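# Sort three grease guns into trays by grease content

## Task

Find which of the three grease guns contains the most grease and which the least. Put the fullest one entirely inside the blue tray and the emptiest entirely inside the red tray. Leave the middle one on the table top, touching neither tray and not hanging past the table edge. All three guns must end up lying flat on a side. The guns may be picked up and their parts moved, but each part must be returned to its proper place on its own gun.

## Robot and tools

Robot: two seven-joint xArm7 arms, left_arm and right_arm. Each stands on a tilted plate, and both plates hang from one metal frame behind the arms. For the inter-arm 'too close' check, a plate and its half of the frame count as part of that arm. A camera stand sits behind the arms. Calibrated root poses: left_arm (-0.005, +0.327, +0.181) m, quat_wxyz (+0.969, -0.202, +0.142, -0.013); right_arm (+0.031, -0.212, +0.181) m, quat_wxyz (+0.969, +0.201, +0.145, +0.023).

Frame: everything uses the scene frame. Its origin is at table-top height, halfway between the nominal bases. +x points out over the table, +z up, and left_arm is on the +y side. Camera image sides do not match the arm names. Printed hand poses may be off by a few cm, more at long reach.

Gripper: the fingers point along the gripper's +z and close along its x. end_effector_position is the midpoint between the pads, and the fingertips extend 15.0 mm past it. The housing is 146 mm along the closing direction and 50 mm wide, and starts 65 mm behind that midpoint. A block on a post juts about 11 cm from the last joint axis toward the gripper's -y, roughly 2 cm ahead of the flange, and rotates with the gripper.

The 18-number row (used by execute_actions and move): all values lie in [-1, 1], and both arms are always included. The order is left dx, dy, dz, rx, ry, rz, left position, force_limit, speed, then the same nine for the right arm. dx..rz are offsets, not poses. They are measured from that arm's Hand target as it stood when the action or move began, along the scene axes. 1.0 equals 0.6 m or 180 degrees. rx, ry, rz form one rotation vector, applied about the Hand target's position. A translation longer than 1.0 is scaled back along its direction. Sending six zeros re-requests the current Hand target.

Gripper numbers are absolute settings, not offsets. position: +1 is fully open (108 mm), about -0.96 brings the pads together, and -1 means grip until stopped. force_limit: -1 gives about 2.5 N per pad and +1 about 32 N after a slow close; the real force varies (roughly 0.4-23 N at -1, 28-54 N at +1). speed: -1 is 5 mm/s and +1 is 420 mm/s. A 0 is a real command, so resend the previous three numbers to leave a gripper alone. Once the fingers have stopped, a new force_limit or speed only applies if position also changes by 0.01 or more.

execute_actions(actions, cameras): actions is a list of actions. Each action is a list of up to 15 rows, one per 1/30 s step. A short action repeats its last row for the remaining steps. Each row counts from the action's starting Hand target, not from the row before, so repeating an offset in a new action moves the arm further. Images come back only if actions is empty or cameras names some; an empty list also shows fields that are normally omitted.

move(target, speed, blend, blocking, cameras): moves each gripper along a straight line. target is one 18-number row or a list of up to 15 rows. Every row is an offset from the Hand targets at the move's start. speed is in m/s, 0.002 to 1 (default 0.25), and rotation is capped at twice that in rad/s; give one value or one per target. blend is in m, per target or shared; 0 means stop at each target. The whole move is capped at 10 s. The first target's finger numbers are sent at the start; later ones are sent on arrival, once everything is at rest. A move does not avoid obstacles or the other arm, lags behind its path more at higher speed, and hits harder when faster. blocking=false returns after about 0.5 s while the move carries on. The result adds a 'move:' line giving the ending (done, off_target, moving, held, fault) and any limits (paced = pose clipped, held = steps withheld). An arm the ending doesn't name is done, meaning within 3 mm and 2 degrees. Neither done nor off_target tells you whether anything was touched.

wait(seconds 0-10) lets the scene run on the last commands. stop brakes a running move, but the fingers keep moving. zoom_image(camera, region [x0,y0,x1,y1] pixels, at most 504x504) enlarges part of a camera's latest image. clear_fault(arm) clears a reported torque fault on left_arm or right_arm. read_manual(section) returns licence texts only. finished_scene(scene) ends the current scene, given its number. It cannot be undone, and after ending scene 1 make no further call in that reply. Cameras: cam_head_left, cam_head_right, cam_left_wrist, cam_right_wrist, all 672x504.

Control details: at each step the commanded pose is clipped to within 70 mm and 16 degrees of the measured pose. 'Hand target' in a result is the last pose after that clip. A gripper may settle short of it; a further command (even zeros) asks for the target again, or add the missing distance. A large wrist turn can swing the elbow. A blocked arm keeps pushing, so command its target back past the gripper to release it.

Results: end_effector_position (m), end_effector_quat_wxyz, and velocities (m/s, rad/s). 'Within noise' means the joints are still. Joint torques include the arm's own weight. Motor temperatures are also reported. Gripper fields: is_grasped (1 = fingers stopped by an object before the target; 0 while moving, at the target, or with pads touching), width_mm (pad gap), and force_n (per pad, about 10 N of noise). Always confirm is_grasped reads 1 after a grip.

Avoid: dropping things, releasing parts that are moving, slams, hits and hard pushes. Any object leaving the table fails the task. A torque fault occurs when contact torque reaches a joint's limit (waist 43.7, shoulder 43.8, upper arm roll 27.9, elbow 27.9, forearm roll 27.9, wrist pitch 15, wrist roll 15.7 N m; held weight counts), or when a motor sits at its limit for 1 s or is overloaded too long. The arm then stops until clear_fault is called. Avoid arm-on-arm pressing, including one gripper closing on the other's fingers. The clearance check may hold an arm back but cannot prevent every contact. Motors heat when holding loads, stretching out or pushing: MOTOR HOT appears at 65 °C, and at 80 °C the arm brakes for 30-60 s. Loose objects may occasionally be nudged by outside pushes.

Each tool is called after "Emit:" by a JSON object that holds its "method" and its "body".

## Session

Emit:
{"method": "execute_actions", "body": {"actions": []}}

Scene clock: 0.00 s.
left_arm: end_effector_position=(+0.6201, -0.1740, +0.1283) width_mm=108.06 is_grasped=0 force_n=0.00 end_effector_quat_wxyz=(+0.381, -0.399, +0.629, -0.547) | right_arm: end_effector_position=(+0.6549, -0.3865, +0.3528) width_mm=108.05 is_grasped=0 force_n=0.00 end_effector_quat_wxyz=(-0.053, +0.049, +0.989, -0.132)
Joint positions: left_arm=[-0.552 1.497 -0.235 2.084 2.896 1.06 1.678] | right_arm=[0.258 0.104 -0.145 1.559 -0.67 1.43 -0.37]
Joint velocities: within noise
Joint torques (N m): no reading
Motor temperatures (°C): left_arm=[34 35 35 33 32 31 34] | right_arm=[34 39 39 28 32 33 36]
Hand target: left_arm +0.6201, -0.1740, +0.1283; +0.381, -0.399, +0.629, -0.547 | right_arm +0.6549, -0.3865, +0.3528; -0.053, +0.049, +0.989, -0.132
Tool commands: left_gripper/position=+1.0 left_gripper/force_limit=+1.0 left_gripper/speed=+1.0 right_gripper/position=+1.0 right_gripper/force_limit=+1.0 right_gripper/speed=+1.0

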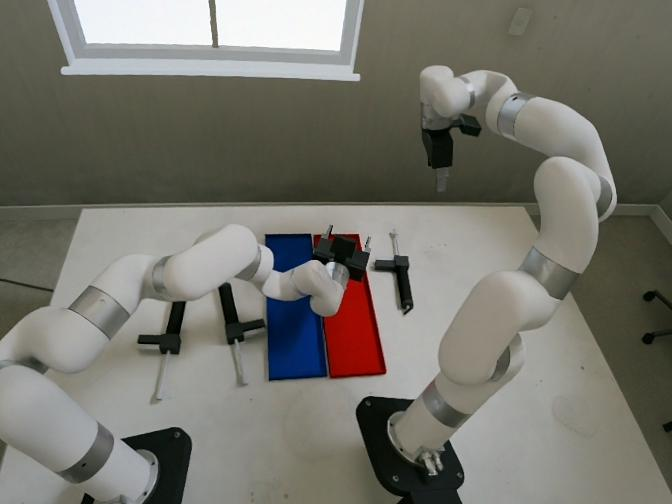

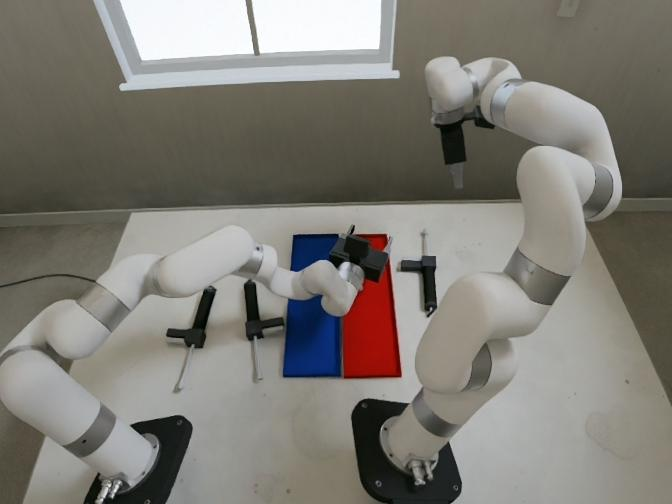

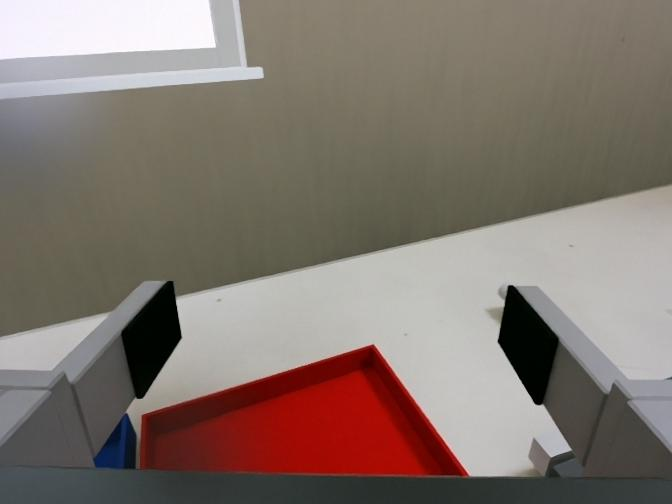

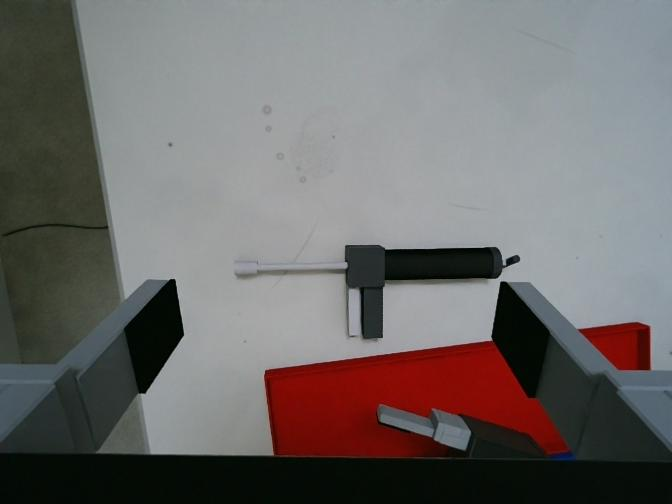

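Emit:
{"method": "zoom_image", "body": {"camera": "cam_right_wrist", "region": [220, 220, 540, 360]}}

Emit:
{"method": "zoom_image", "body": {"camera": "cam_head_left", "region": [110, 220, 440, 420]}}

Emit:
{"method": "zoom_image", "body": {"camera": "cam_head_right", "region": [140, 220, 460, 400]}}

Scaled by 1.575 from the camera's 672x504 image, which has a finer 960x720 frame.

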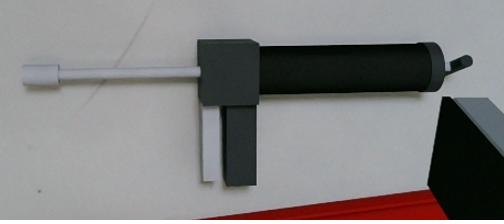

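Scaled by 1.527 from the camera's 672x504 image, which has a finer 960x720 frame.

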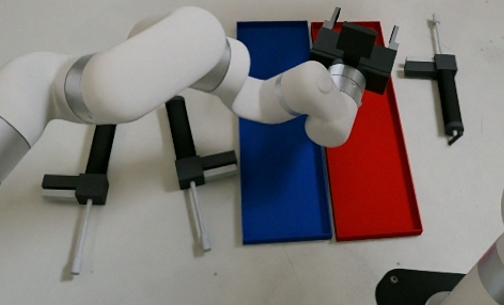

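Scaled by 1.575 from the camera's 672x504 image, which has a finer 960x720 frame.

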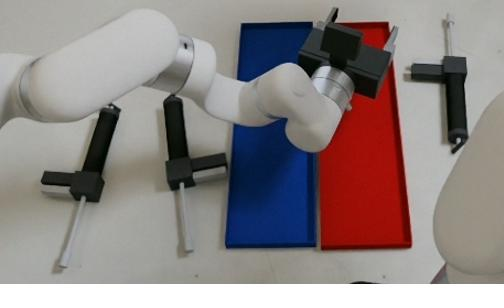

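Emit:
{"method": "move", "body": {"target": [[-0.05,0.1,0.35,0.0412,0.2302,0.057,1,1,1,0,0,0,0,0,0,1,1,1],[-0.255,0.623,0.453,0.0824,0.4605,0.1141,1,1,1,0,0,0,0,0,0,1,1,1]], "blend": 0.05, "speed": 0.3, "cameras": ["all"]}}

Scene clock: 76.23 s.
left_arm: end_effector_position=(+0.4671, +0.1999, +0.4000) width_mm=108.06 is_grasped=0 force_n=0.00 end_effector_quat_wxyz=(+0.000, +0.707, -0.707, +0.000) | right_arm: end_effector_position=(+0.6549, -0.3865, +0.3528) width_mm=108.05 is_grasped=0 force_n=0.00 end_effector_quat_wxyz=(-0.053, +0.049, +0.989, -0.132)
Joint positions: left_arm=[0.006 -0.051 -0.724 1.142 0.486 1.278 3.018] | right_arm=[0.258 0.104 -0.145 1.559 -0.67 1.43 -0.37]
Joint torques (N m): left_arm=[-2.62 -26.94 -6.71 12.01 -2.66 -6.24 1.42] | right_arm=[12.6 -18.23 8.5 22.97 -0.58 -1.11 -0.18]
Hand target: left_arm +0.4671, +0.1998, +0.4001; +0.000, +0.707, -0.707, +0.000 | right_arm +0.6549, -0.3865, +0.3528; -0.053, +0.049, +0.989, -0.132
Off the commanded pose: left_arm 0.000 m, 0 deg | right_arm 0.000 m, 0 deg.
move: done

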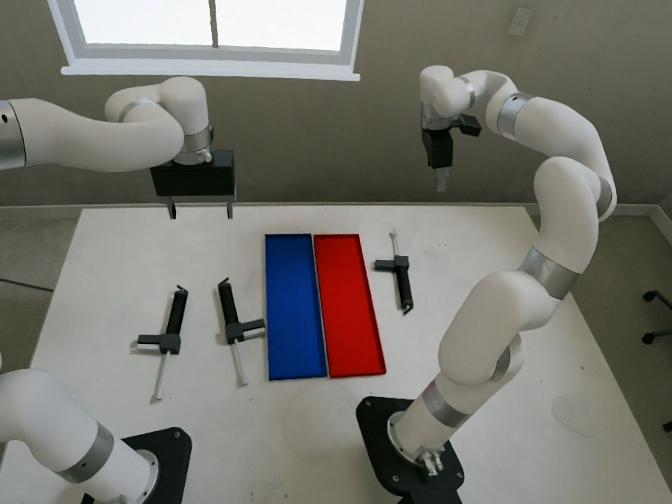

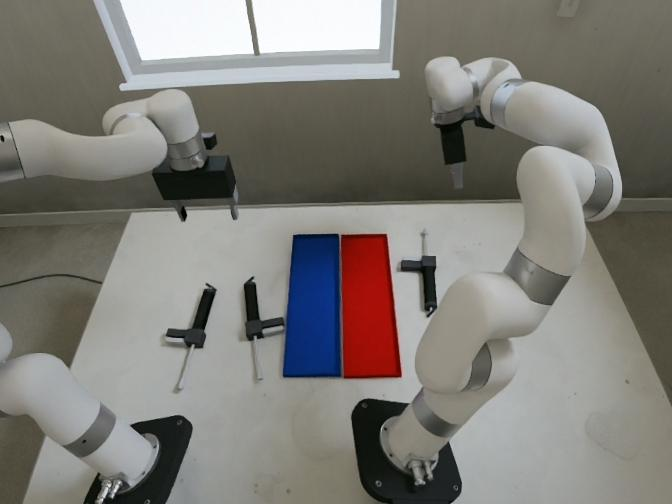

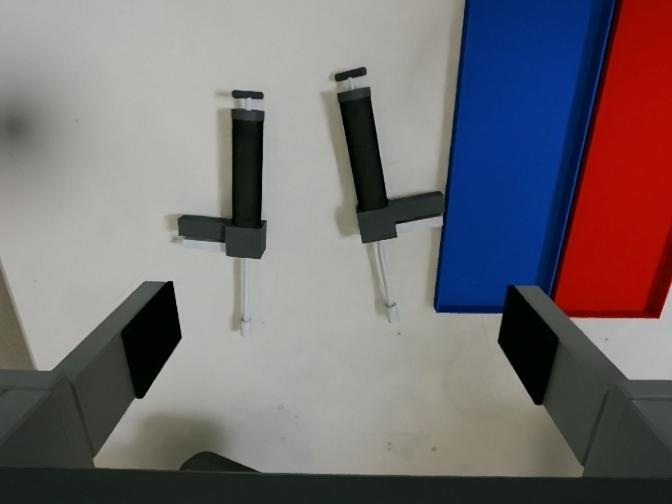

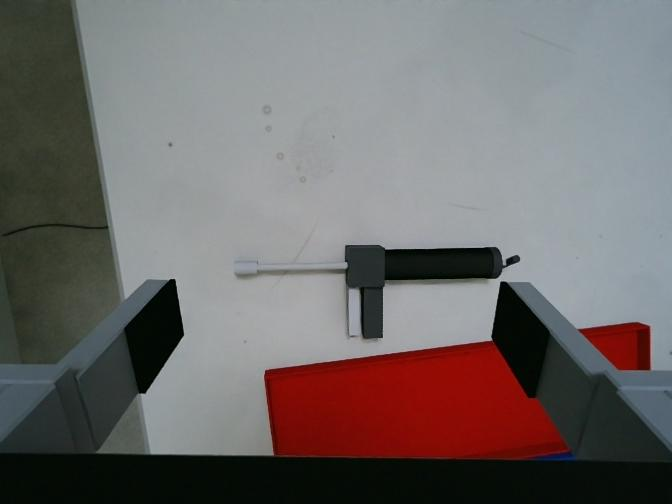

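Emit:
{"method": "zoom_image", "body": {"camera": "cam_left_wrist", "region": [160, 50, 300, 350]}}

Emit:
{"method": "zoom_image", "body": {"camera": "cam_left_wrist", "region": [310, 50, 450, 350]}}

Scaled by 1.680 from the camera's 672x504 image, which has a finer 960x720 frame.

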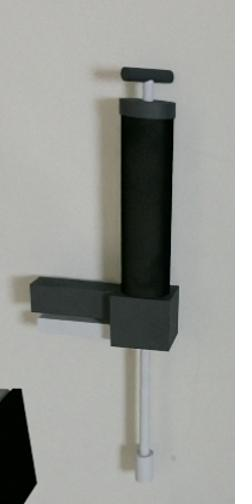

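Scaled by 1.680 from the camera's 672x504 image, which has a finer 960x720 frame.

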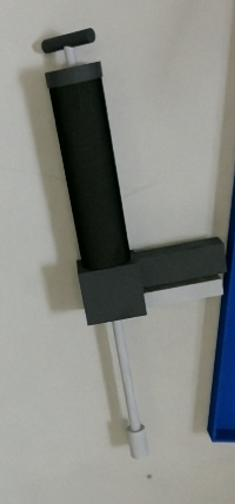

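Emit:
{"method": "move", "body": {"target": [[0.1003,0.1595,-0.4667,0,0,-0.03,1,1,1,-0.4082,0.0908,-0.2547,0.0946,0.0351,0.4974,1,1,1]], "speed": 0.3, "cameras": ["cam_left_wrist","cam_right_wrist"]}}

Scene clock: 156.93 s.
left_arm: end_effector_position=(+0.5273, +0.2955, +0.1201) width_mm=108.06 is_grasped=0 force_n=0.00 end_effector_quat_wxyz=(+0.000, +0.673, -0.740, +0.000) | right_arm: end_effector_position=(+0.4100, -0.3320, +0.2000) width_mm=108.05 is_grasped=0 force_n=0.00 end_effector_quat_wxyz=(+0.001, -0.673, +0.740, +0.000)
Joint positions: left_arm=[0.236 0.349 -0.423 1.01 0.998 0.719 3.059] | right_arm=[0.28 -0.55 -0.403 0.369 -0.922 0.756 -1.661]
Joint torques (N m): left_arm=[-3.35 -25.7 -9.68 9.69 2.51 -6.23 -1.64] | right_arm=[-4.12 -9.91 5.24 11 -1.65 -2.77 -1.6]
Hand target: left_arm +0.5273, +0.2955, +0.1200; +0.000, -0.673, +0.740, +0.000 | right_arm +0.4100, -0.3320, +0.1999; +0.001, -0.673, +0.740, +0.000
Off the commanded pose: left_arm 0.000 m, 0 deg | right_arm 0.000 m, 0 deg.
move: done
Images, in order (width x height): cam_left_wrist 672x504, cam_right_wrist 672x504.

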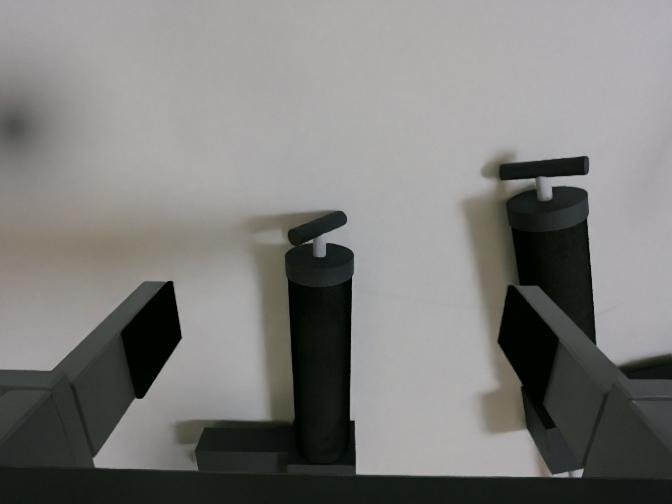

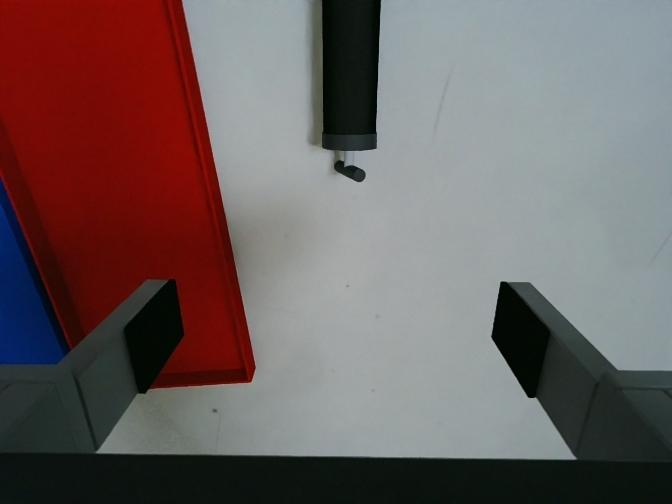

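Emit:
{"method": "move", "body": {"target": [[0.0016,0.0166,-0.1,0,0,0,1,1,1,0.025,-0.0175,-0.2,0,0,0,1,1,1]], "speed": 0.2, "cameras": ["cam_left_wrist","cam_right_wrist"]}}

Scene clock: 208.30 s.
left_arm: end_effector_position=(+0.5283, +0.3055, +0.0600) width_mm=108.06 is_grasped=0 force_n=0.00 end_effector_quat_wxyz=(+0.000, +0.673, -0.740, +0.000) | right_arm: end_effector_position=(+0.4250, -0.3425, +0.0799) width_mm=108.05 is_grasped=0 force_n=0.00 end_effector_quat_wxyz=(+0.001, -0.673, +0.740, +0.000)
Joint positions: left_arm=[0.247 0.491 -0.347 1.068 1.143 0.645 2.993] | right_arm=[0.202 0.01 -0.588 0.523 -1.255 0.275 -1.413]
Joint torques (N m): left_arm=[-9.59 -27.05 -11.49 8.13 2.58 -5.77 -1.57] | right_arm=[-1.33 -7.79 1.83 12.82 -1.42 -2.76 1.21]
Hand target: left_arm +0.5283, +0.3055, +0.0600; +0.000, -0.673, +0.740, +0.000 | right_arm +0.4250, -0.3425, +0.0799; +0.001, -0.673, +0.740, +0.000
Off the commanded pose: left_arm 0.000 m, 0 deg | right_arm 0.000 m, 0 deg.
move: done
Images, in order (width x height): cam_left_wrist 672x504, cam_right_wrist 672x504.

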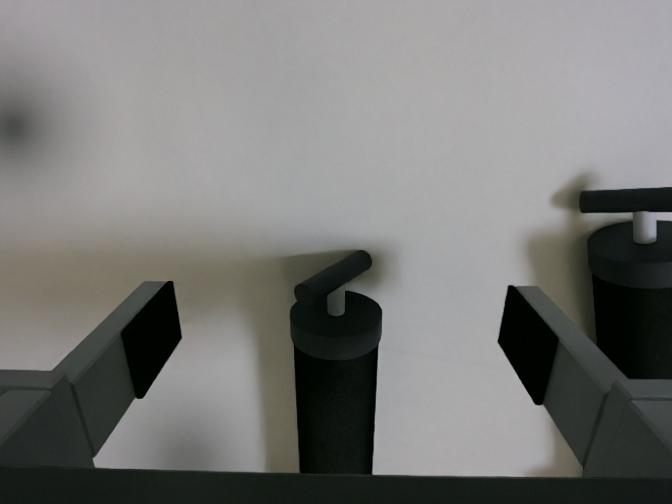

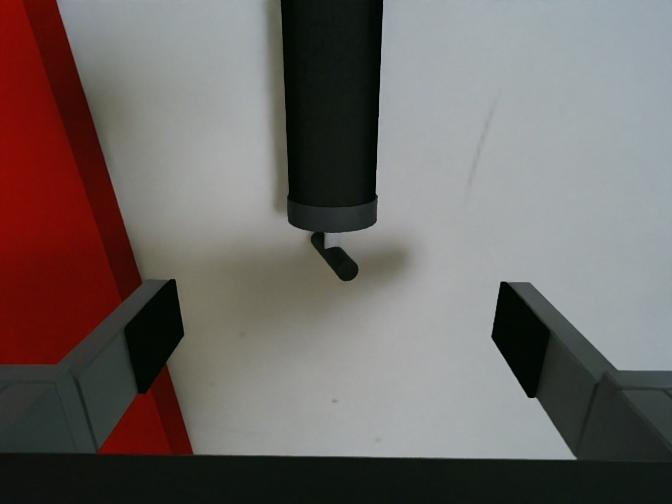

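Emit:
{"method": "move", "body": {"target": [[0,0,-0.0633,0,0,0,1,1,1,0,0,-0.0967,0,0,0,1,1,1]], "speed": 0.1, "cameras": ["cam_left_wrist","cam_right_wrist"]}}

Scene clock: 215.40 s.
left_arm: end_effector_position=(+0.5283, +0.3055, +0.0221) width_mm=108.06 is_grasped=0 force_n=0.00 end_effector_quat_wxyz=(+0.000, +0.673, -0.740, +0.000) | right_arm: end_effector_position=(+0.4250, -0.3425, +0.0219) width_mm=108.05 is_grasped=0 force_n=0.00 end_effector_quat_wxyz=(+0.001, -0.673, +0.740, +0.000)
Joint positions: left_arm=[0.242 0.593 -0.302 1.126 1.227 0.609 2.945] | right_arm=[0.17 0.303 -0.631 0.678 -1.537 0.083 -1.095]
Joint torques (N m): left_arm=[-14.78 -27.97 -9.95 7.36 2.62 -6.09 -1.5] | right_arm=[15.38 -9.86 -0.55 10.33 -1.68 -2.73 1.22]
Hand target: left_arm +0.5283, +0.3055, +0.0221; +0.000, -0.673, +0.740, +0.000 | right_arm +0.4250, -0.3425, +0.0219; +0.001, -0.673, +0.740, +0.000
Off the commanded pose: left_arm 0.000 m, 0 deg | right_arm 0.000 m, 0 deg.
move: done
Images, in order (width x height): cam_left_wrist 672x504, cam_right_wrist 672x504.

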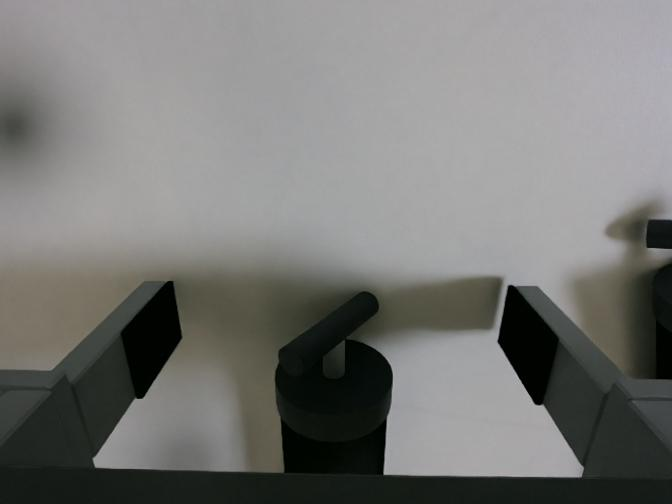

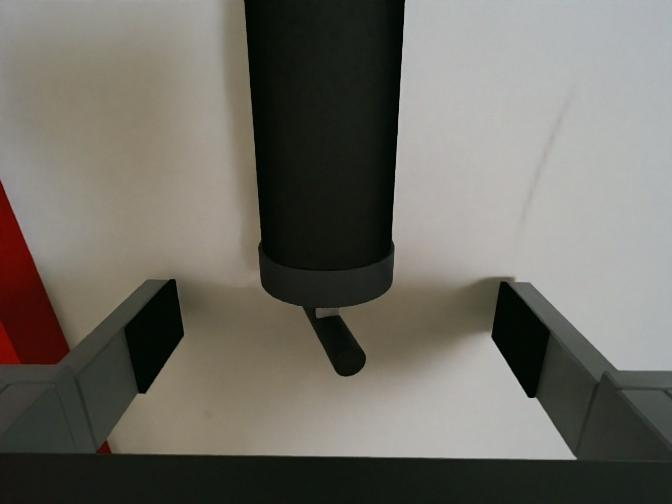

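Emit:
{"method": "execute_actions", "body": {"actions": [[[0,0,0,0,0,0,-1,-0.6,-0.8,0,0,0,0,0,0,-1,-0.6,-0.8]]], "cameras": ["cam_left_wrist","cam_right_wrist"]}}

Scene clock: 224.07 s.
left_arm: end_effector_position=(+0.5283, +0.3055, +0.0221) width_mm=8.65 is_grasped=1 force_n=17.84 end_effector_quat_wxyz=(+0.000, +0.673, -0.740, +0.000) | right_arm: end_effector_position=(+0.4250, -0.3425, +0.0219) width_mm=8.78 is_grasped=1 force_n=10.71 end_effector_quat_wxyz=(+0.001, -0.673, +0.740, +0.000)
Joint positions: left_arm=[0.242 0.593 -0.302 1.126 1.227 0.609 2.945] | right_arm=[0.17 0.303 -0.631 0.678 -1.539 0.083 -1.093]
Joint torques (N m): left_arm=[-14.29 -28.48 -11.16 6.24 1.89 -5.14 -1.21] | right_arm=[13.49 -10.09 0.11 9.96 -1.58 -2.3 1.25]
Hand target: left_arm +0.5283, +0.3055, +0.0221; +0.000, -0.673, +0.740, +0.000 | right_arm +0.4250, -0.3425, +0.0219; +0.001, -0.673, +0.740, +0.000
Off the commanded pose: left_arm 0.000 m, 0 deg | right_arm 0.000 m, 0 deg.
Step readings (end_effector_position of left_arm | right_arm):
0: (+0.5283, +0.3055, +0.0221) | (+0.4250, -0.3425, +0.0219)
1: (+0.5283, +0.3055, +0.0221) | (+0.4250, -0.3425, +0.0219)
2: (+0.5283, +0.3055, +0.0221) | (+0.4250, -0.3425, +0.0219)
4: (+0.5283, +0.3055, +0.0221) | (+0.4250, -0.3425, +0.0219)
8: (+0.5283, +0.3055, +0.0221) | (+0.4250, -0.3425, +0.0219)
15: (+0.5283, +0.3055, +0.0221) | (+0.4250, -0.3425, +0.0219)
Images, in order (width x height): cam_left_wrist 672x504, cam_right_wrist 672x504.

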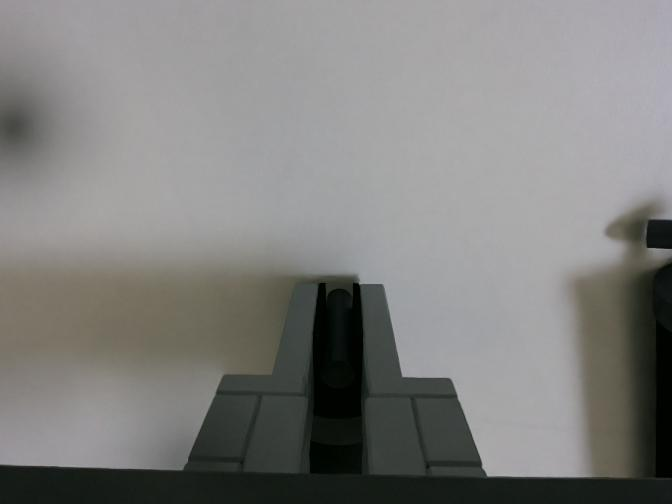

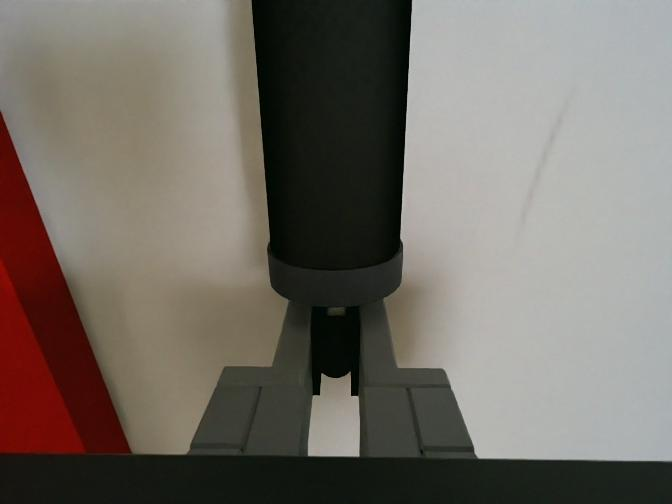

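Emit:
{"method": "move", "body": {"target": [[0.0498,-0.0047,0,0,0,0,-1,-0.6,-0.8,-0.0498,0.0048,0,0,0,0,-1,-0.6,-0.8]], "speed": 0.05, "cameras": ["all"]}}

Scene clock: 230.60 s.
left_arm: end_effector_position=(+0.5582, +0.3027, +0.0221) width_mm=8.65 is_grasped=1 force_n=17.84 end_effector_quat_wxyz=(+0.000, +0.673, -0.740, +0.000) | right_arm: end_effector_position=(+0.3951, -0.3396, +0.0219) width_mm=8.78 is_grasped=1 force_n=10.71 end_effector_quat_wxyz=(+0.001, -0.673, +0.740, +0.000)
Joint positions: left_arm=[0.234 0.645 -0.318 1.233 1.169 0.654 3.018] | right_arm=[0.156 0.288 -0.635 0.647 -1.817 0.085 -0.836]
Joint torques (N m): left_arm=[-15.75 -30.53 -18.48 8.6 -2.71 -0.43 1.69] | right_arm=[0.2 -14.82 5.25 10.02 -1.73 -0.54 1.22]
Hand target: left_arm +0.5582, +0.3027, +0.0221; +0.000, -0.673, +0.740, +0.000 | right_arm +0.3951, -0.3396, +0.0219; +0.001, -0.673, +0.740, +0.000
Off the commanded pose: left_arm 0.000 m, 0 deg | right_arm 0.000 m, 0 deg.
move: done

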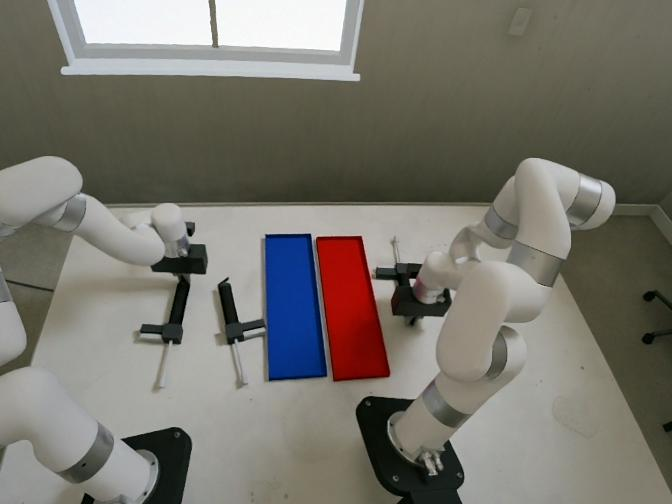

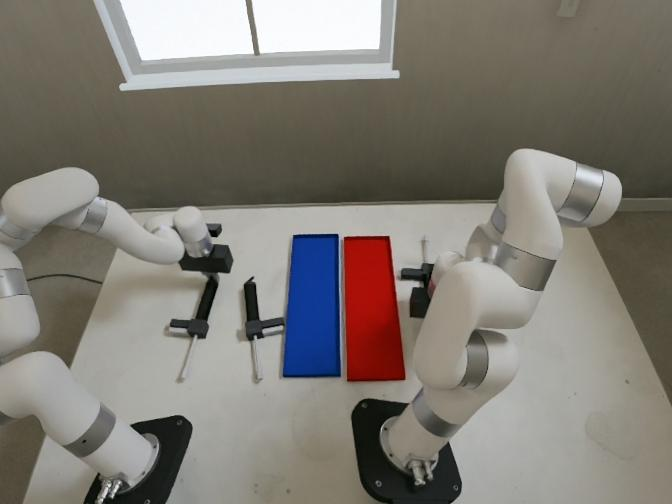

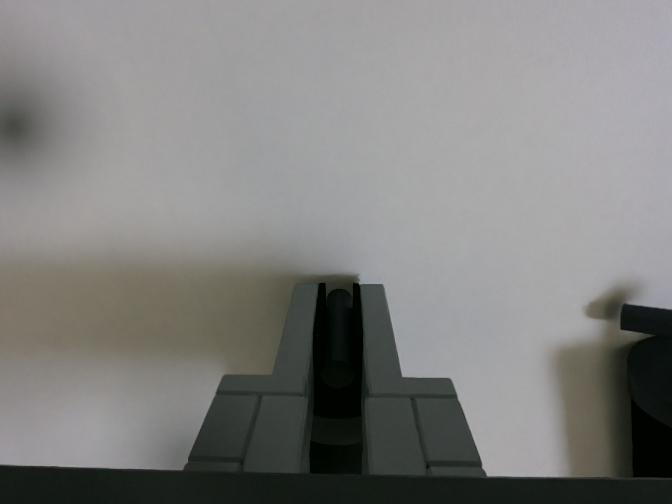

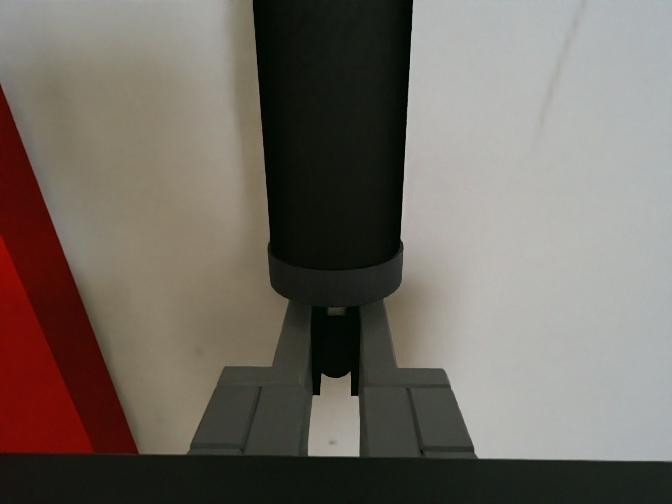

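Emit:
{"method": "execute_actions", "body": {"actions": [[[0,0,0,0,0,0,0.5,0,0,0,0,0,0,0,0,0.5,0,0]]]}}

Emit:
{"method": "move", "body": {"target": [[0,0,0.1133,0,0,0,0.5,0,0,0,0,0.1133,0,0,0,0.5,0,0],[-0.1825,0.0172,0.1133,0,0,0,0.5,0,0,0.1825,-0.0177,0.1133,0,0,0,0.5,0,0],[-0.1825,0.0172,0,0,0,0,0.5,0,0,0.1825,-0.0177,0,0,0,0,0.5,0,0]], "speed": [0.15,0.2,0.12], "blend": 0.02, "cameras": ["all"]}}

Scene clock: 265.03 s.
left_arm: end_effector_position=(+0.5582, +0.3026, +0.0221) width_mm=80.49 is_grasped=0 force_n=0.00 end_effector_quat_wxyz=(+0.000, +0.673, -0.740, +0.000) | right_arm: end_effector_position=(+0.3951, -0.3397, +0.0219) width_mm=80.49 is_grasped=0 force_n=0.00 end_effector_quat_wxyz=(+0.001, -0.673, +0.740, +0.000)
Joint positions: left_arm=[0.234 0.645 -0.318 1.233 1.169 0.654 3.018] | right_arm=[0.156 0.288 -0.634 0.647 -1.818 0.085 -0.835]
Joint torques (N m): left_arm=[-14.39 -30.57 -17.11 6.04 -2.88 -0.76 1.35] | right_arm=[-0.06 -9.5 4.45 7.97 -1.75 -0.97 1.3]
Hand target: left_arm +0.5582, +0.3027, +0.0221; +0.000, -0.673, +0.740, +0.000 | right_arm +0.3951, -0.3396, +0.0219; +0.001, -0.673, +0.740, +0.000
Off the commanded pose: left_arm 0.000 m, 0 deg | right_arm 0.000 m, 0 deg.
Step readings (end_effector_position of left_arm | right_arm):
0: (+0.5582, +0.3027, +0.0221) | (+0.3951, -0.3397, +0.0219)
1: (+0.5582, +0.3027, +0.0221) | (+0.3951, -0.3397, +0.0219)
2: (+0.5582, +0.3027, +0.0221) | (+0.3952, -0.3396, +0.0219)
4: (+0.5582, +0.3026, +0.0221) | (+0.3952, -0.3396, +0.0219)
8: (+0.5582, +0.3026, +0.0221) | (+0.3952, -0.3396, +0.0219)
15: (+0.5582, +0.3026, +0.0221) | (+0.3951, -0.3396, +0.0219)

Scene clock: 267.07 s.
left_arm: end_effector_position=(+0.4487, +0.3130, +0.0221) width_mm=80.49 is_grasped=0 force_n=0.00 end_effector_quat_wxyz=(+0.000, +0.673, -0.740, +0.000) | right_arm: end_effector_position=(+0.5046, -0.3503, +0.0219) width_mm=80.49 is_grasped=0 force_n=0.00 end_effector_quat_wxyz=(+0.001, -0.673, +0.740, +0.000)
Joint positions: left_arm=[0.279 0.482 -0.283 0.877 1.434 0.528 2.718] | right_arm=[0.222 0.372 -0.593 0.804 -0.827 0.134 -1.707]
Joint torques (N m): left_arm=[-13.72 -23.72 -8.31 5.7 2.78 -6.16 -1.32] | right_arm=[2.47 -11.69 5.33 14.32 1.49 -2.75 0.92]
Hand target: left_arm +0.4487, +0.3130, +0.0221; +0.000, -0.673, +0.740, +0.000 | right_arm +0.5046, -0.3503, +0.0219; +0.001, -0.673, +0.740, +0.000
Off the commanded pose: left_arm 0.000 m, 0 deg | right_arm 0.000 m, 0 deg.
move: done

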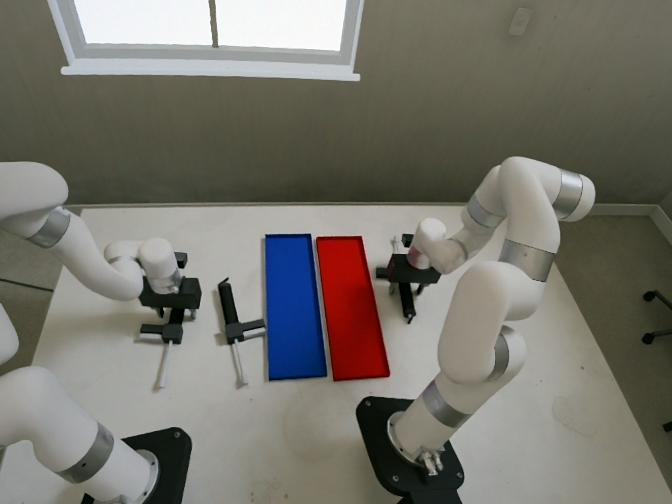

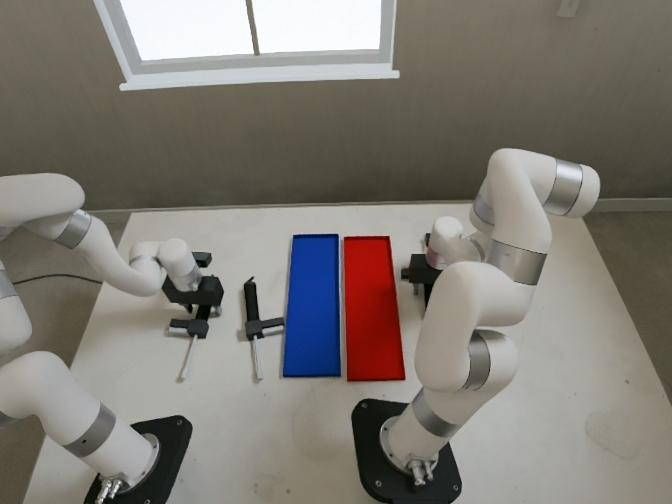

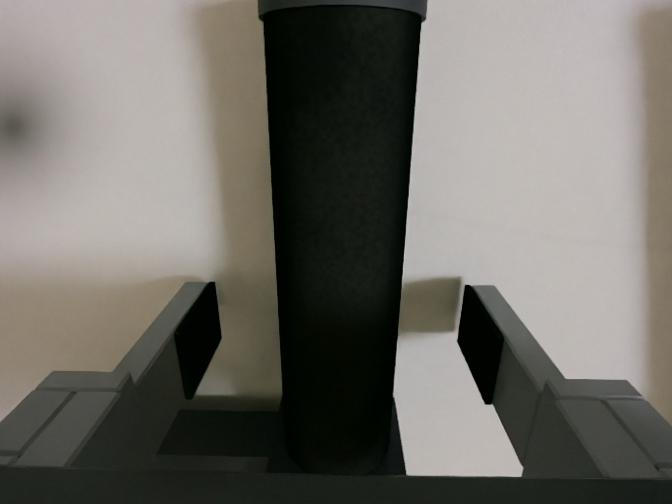

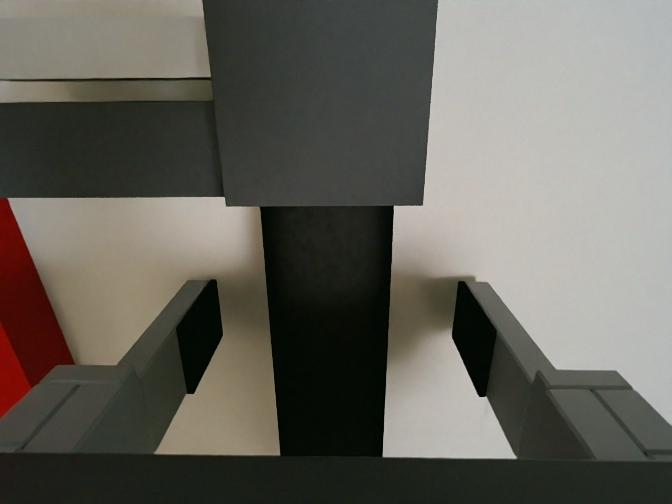

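Emit:
{"method": "execute_actions", "body": {"actions": [[[0,0,0,0,0,0,-1,0.5,-0.7,0,0,0,0,0,0,-1,0.5,-0.7]]]}}

Emit:
{"method": "move", "body": {"target": [0,0,0.1667,0,0,0,-1,0.5,-0.7,0,0,0.1667,0,0,0,-1,0.5,-0.7], "speed": 0.12, "cameras": ["all"]}}

Scene clock: 273.63 s.
left_arm: end_effector_position=(+0.4487, +0.3130, +0.0221) width_mm=35.28 is_grasped=1 force_n=37.29 end_effector_quat_wxyz=(+0.000, +0.673, -0.740, +0.000) | right_arm: end_effector_position=(+0.5046, -0.3502, +0.0219) width_mm=35.51 is_grasped=1 force_n=29.08 end_effector_quat_wxyz=(+0.001, -0.673, +0.740, +0.000)
Joint positions: left_arm=[0.279 0.483 -0.283 0.877 1.434 0.528 2.718] | right_arm=[0.222 0.372 -0.593 0.804 -0.827 0.134 -1.707]
Joint torques (N m): left_arm=[-13.77 -23.79 -8.56 4.99 2.47 -4.91 -1.28] | right_arm=[4.45 -12.87 2.03 13.6 1.17 -2.3 -1.31]
Hand target: left_arm +0.4487, +0.3130, +0.0221; +0.000, -0.673, +0.740, +0.000 | right_arm +0.5046, -0.3503, +0.0219; +0.001, -0.673, +0.740, +0.000
Off the commanded pose: left_arm 0.000 m, 0 deg | right_arm 0.000 m, 0 deg.
Step readings (end_effector_position of left_arm | right_arm):
0: (+0.4487, +0.3130, +0.0221) | (+0.5046, -0.3503, +0.0219)
1: (+0.4487, +0.3130, +0.0221) | (+0.5046, -0.3503, +0.0219)
2: (+0.4487, +0.3130, +0.0221) | (+0.5046, -0.3503, +0.0219)
4: (+0.4487, +0.3130, +0.0221) | (+0.5046, -0.3503, +0.0219)
8: (+0.4487, +0.3130, +0.0221) | (+0.5046, -0.3503, +0.0219)
15: (+0.4487, +0.3130, +0.0221) | (+0.5046, -0.3503, +0.0219)

Scene clock: 274.97 s.
left_arm: end_effector_position=(+0.4486, +0.3129, +0.1221) width_mm=35.28 is_grasped=1 force_n=37.23 end_effector_quat_wxyz=(+0.000, +0.673, -0.740, +0.000) | right_arm: end_effector_position=(+0.5046, -0.3503, +0.1219) width_mm=35.51 is_grasped=1 force_n=25.65 end_effector_quat_wxyz=(+0.001, -0.673, +0.740, +0.000)
Joint positions: left_arm=[0.277 0.162 -0.408 0.719 1.055 0.587 2.969] | right_arm=[0.321 -0.013 -0.567 0.695 -0.831 0.452 -1.748]
Joint torques (N m): left_arm=[-3.07 -30.95 -13.03 7.09 -3.1 -0.54 1.62] | right_arm=[16.34 -16.83 10.17 11.65 1.38 -0.92 -1.66]
Hand target: left_arm +0.4487, +0.3130, +0.1221; +0.000, -0.673, +0.740, +0.000 | right_arm +0.5046, -0.3503, +0.1219; +0.001, -0.673, +0.740, +0.000
Off the commanded pose: left_arm 0.000 m, 0 deg | right_arm 0.000 m, 0 deg.
move: done

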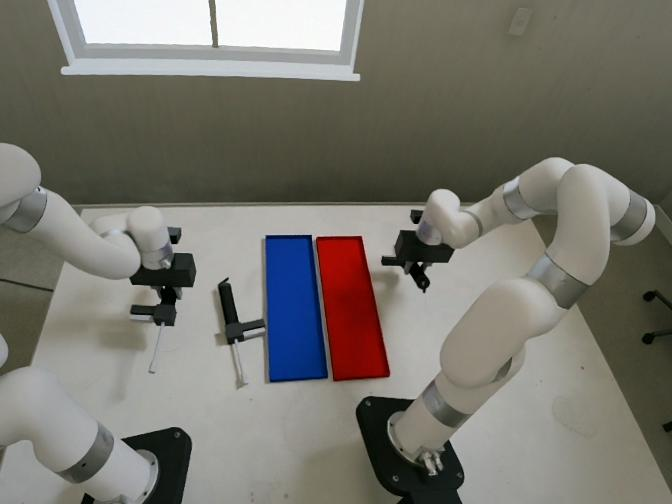

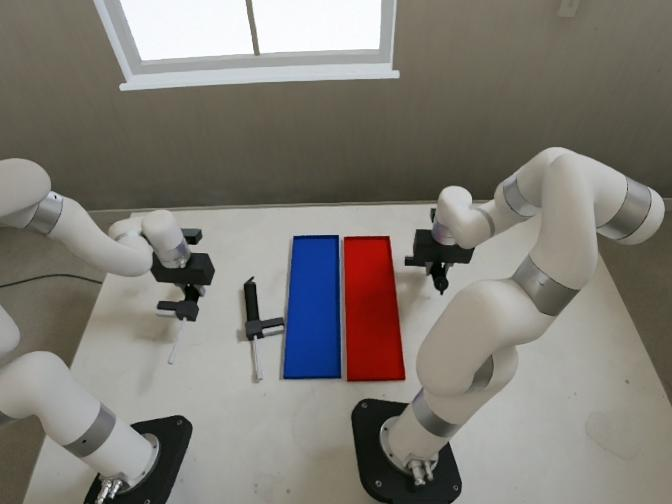

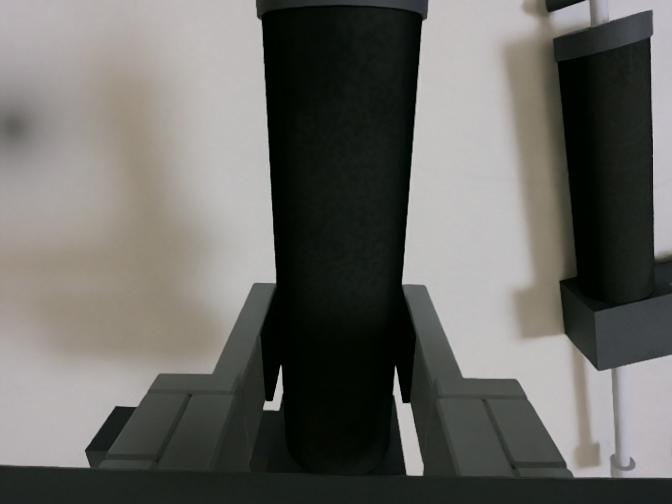

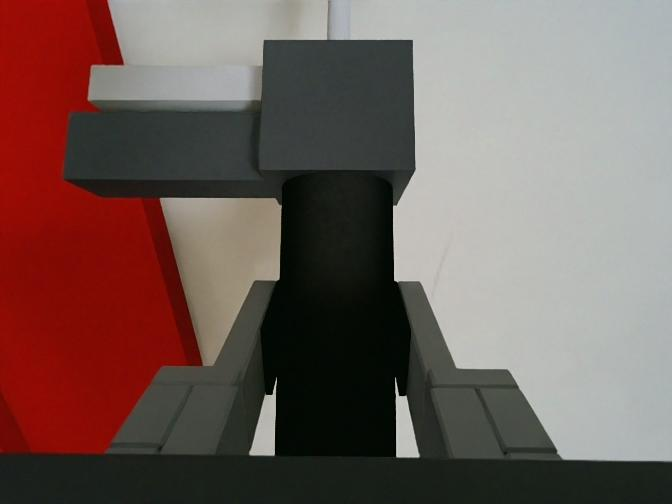

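Emit:
{"method": "wait", "body": {"seconds": 0.3}}

Emit:
{"method": "wait", "body": {"seconds": 0.3}}

Emit:
{"method": "wait", "body": {"seconds": 0.3}}

Emit:
{"method": "wait", "body": {"seconds": 0.3}}

Scene clock: 281.37 s.
left_arm: end_effector_position=(+0.4487, +0.3130, +0.1221) width_mm=35.28 is_grasped=1 force_n=37.23 end_effector_quat_wxyz=(+0.000, +0.673, -0.740, +0.000) | right_arm: end_effector_position=(+0.5046, -0.3503, +0.1219) width_mm=35.51 is_grasped=1 force_n=25.65 end_effector_quat_wxyz=(+0.001, -0.673, +0.740, +0.000)
Joint positions: left_arm=[0.277 0.162 -0.408 0.719 1.055 0.587 2.969] | right_arm=[0.321 -0.013 -0.567 0.695 -0.831 0.452 -1.748]
Joint torques (N m): left_arm=[-2.68 -30.74 -7.79 8.45 -2.89 -2.48 1.23] | right_arm=[16.15 -17 10.13 15.65 1.28 -1.2 -1.65]
Hand target: left_arm +0.4487, +0.3130, +0.1221; +0.000, -0.673, +0.740, +0.000 | right_arm +0.5046, -0.3503, +0.1219; +0.001, -0.673, +0.740, +0.000
Tool commands: left_gripper/position=-1.0 left_gripper/force_limit=+0.5 left_gripper/speed=-0.7 right_gripper/position=-1.0 right_gripper/force_limit=+0.5 right_gripper/speed=-0.7
Off the commanded pose: left_arm 0.000 m, 0 deg | right_arm 0.000 m, 0 deg.
wait: 0.30 s; at rest from the start

Scene clock: 281.67 s.
left_arm: end_effector_position=(+0.4487, +0.3130, +0.1221) width_mm=35.28 is_grasped=1 force_n=37.23 end_effector_quat_wxyz=(+0.000, +0.673, -0.740, +0.000) | right_arm: end_effector_position=(+0.5046, -0.3503, +0.1219) width_mm=35.51 is_grasped=1 force_n=25.65 end_effector_quat_wxyz=(+0.001, -0.673, +0.740, +0.000)
Joint positions: left_arm=[0.277 0.162 -0.408 0.719 1.055 0.587 2.969] | right_arm=[0.321 -0.013 -0.567 0.695 -0.831 0.452 -1.748]
Joint torques (N m): left_arm=[-2.26 -30.89 -7.8 8.32 -2.87 -2.63 1.29] | right_arm=[16.36 -16.72 10.2 16.15 1.35 -1.3 -1.67]
Hand target: left_arm +0.4487, +0.3130, +0.1221; +0.000, -0.673, +0.740, +0.000 | right_arm +0.5046, -0.3503, +0.1219; +0.001, -0.673, +0.740, +0.000
Tool commands: left_gripper/position=-1.0 left_gripper/force_limit=+0.5 left_gripper/speed=-0.7 right_gripper/position=-1.0 right_gripper/force_limit=+0.5 right_gripper/speed=-0.7
Off the commanded pose: left_arm 0.000 m, 0 deg | right_arm 0.000 m, 0 deg.
wait: 0.30 s; at rest by 0.17 s

Scene clock: 281.97 s.
left_arm: end_effector_position=(+0.4487, +0.3130, +0.1221) width_mm=35.28 is_grasped=1 force_n=37.23 end_effector_quat_wxyz=(+0.000, +0.673, -0.740, +0.000) | right_arm: end_effector_position=(+0.5046, -0.3503, +0.1219) width_mm=35.51 is_grasped=1 force_n=25.65 end_effector_quat_wxyz=(+0.001, -0.673, +0.740, +0.000)
Joint positions: left_arm=[0.277 0.162 -0.408 0.719 1.055 0.587 2.969] | right_arm=[0.321 -0.013 -0.567 0.695 -0.831 0.452 -1.748]
Joint torques (N m): left_arm=[-2.22 -30.64 -7.86 8.28 -2.81 -2.72 1.35] | right_arm=[16.51 -16.85 10.16 16.52 1.31 -1.3 -1.72]
Hand target: left_arm +0.4487, +0.3130, +0.1221; +0.000, -0.673, +0.740, +0.000 | right_arm +0.5046, -0.3503, +0.1219; +0.001, -0.673, +0.740, +0.000
Tool commands: left_gripper/position=-1.0 left_gripper/force_limit=+0.5 left_gripper/speed=-0.7 right_gripper/position=-1.0 right_gripper/force_limit=+0.5 right_gripper/speed=-0.7
Off the commanded pose: left_arm 0.000 m, 0 deg | right_arm 0.000 m, 0 deg.
wait: 0.30 s; at rest by 0.17 s

Scene clock: 282.27 s.
left_arm: end_effector_position=(+0.4487, +0.3130, +0.1221) width_mm=35.28 is_grasped=1 force_n=37.23 end_effector_quat_wxyz=(+0.000, +0.673, -0.740, +0.000) | right_arm: end_effector_position=(+0.5046, -0.3503, +0.1219) width_mm=35.51 is_grasped=1 force_n=25.65 end_effector_quat_wxyz=(+0.001, -0.673, +0.740, +0.000)
Joint positions: left_arm=[0.277 0.162 -0.408 0.719 1.055 0.587 2.969] | right_arm=[0.321 -0.013 -0.567 0.695 -0.831 0.452 -1.748]
Joint torques (N m): left_arm=[-2.48 -30.94 -7.98 8.39 -2.59 -3 1.07] | right_arm=[16.31 -16.76 10.2 16.71 1.28 -1.36 -1.74]
Hand target: left_arm +0.4487, +0.3130, +0.1221; +0.000, -0.673, +0.740, +0.000 | right_arm +0.5046, -0.3503, +0.1219; +0.001, -0.673, +0.740, +0.000
Tool commands: left_gripper/position=-1.0 left_gripper/force_limit=+0.5 left_gripper/speed=-0.7 right_gripper/position=-1.0 right_gripper/force_limit=+0.5 right_gripper/speed=-0.7
Off the commanded pose: left_arm 0.000 m, 0 deg | right_arm 0.000 m, 0 deg.
wait: 0.30 s; at rest by 0.17 s

Emit:
{"method": "move", "body": {"target": [0,0,0,0,0,0,-1,0.5,-0.7,0,0,-0.1667,0,0,0,-1,0.5,-0.7], "speed": 0.08, "cameras": ["cam_right_wrist"]}}

Scene clock: 308.37 s.
left_arm: end_effector_position=(+0.4487, +0.3130, +0.1221) width_mm=35.28 is_grasped=1 force_n=37.23 end_effector_quat_wxyz=(+0.000, +0.673, -0.740, +0.000) | right_arm: end_effector_position=(+0.5048, -0.3503, +0.0220) width_mm=35.51 is_grasped=1 force_n=24.28 end_effector_quat_wxyz=(+0.001, -0.673, +0.740, +0.000)
Joint positions: left_arm=[0.277 0.162 -0.408 0.719 1.055 0.587 2.969] | right_arm=[0.226 0.372 -0.596 0.803 -0.823 0.132 -1.71]
Joint torques (N m): left_arm=[-2.73 -31.33 -8.33 8.23 -2.86 -5.87 0.98] | right_arm=[0.03 -4.82 5.42 11.11 1.47 -2.21 1.17]
Hand target: left_arm +0.4487, +0.3130, +0.1221; +0.000, -0.673, +0.740, +0.000 | right_arm +0.5046, -0.3503, +0.0219; +0.001, -0.673, +0.740, +0.000
Off the commanded pose: left_arm 0.000 m, 0 deg | right_arm 0.000 m, 0 deg.
move: done
Images, in order (width x height): cam_right_wrist 672x504.

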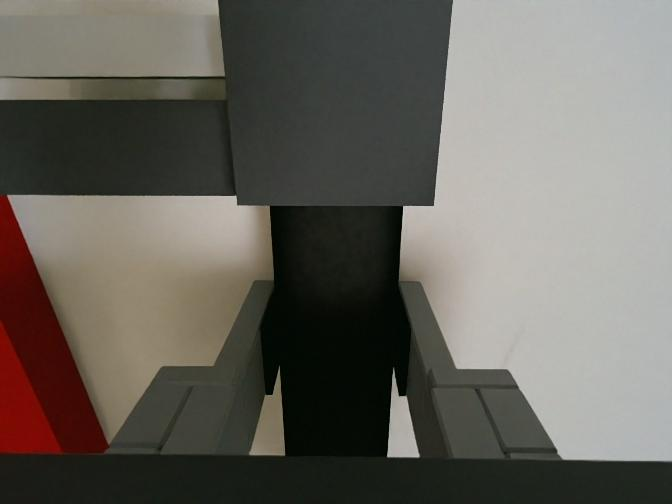

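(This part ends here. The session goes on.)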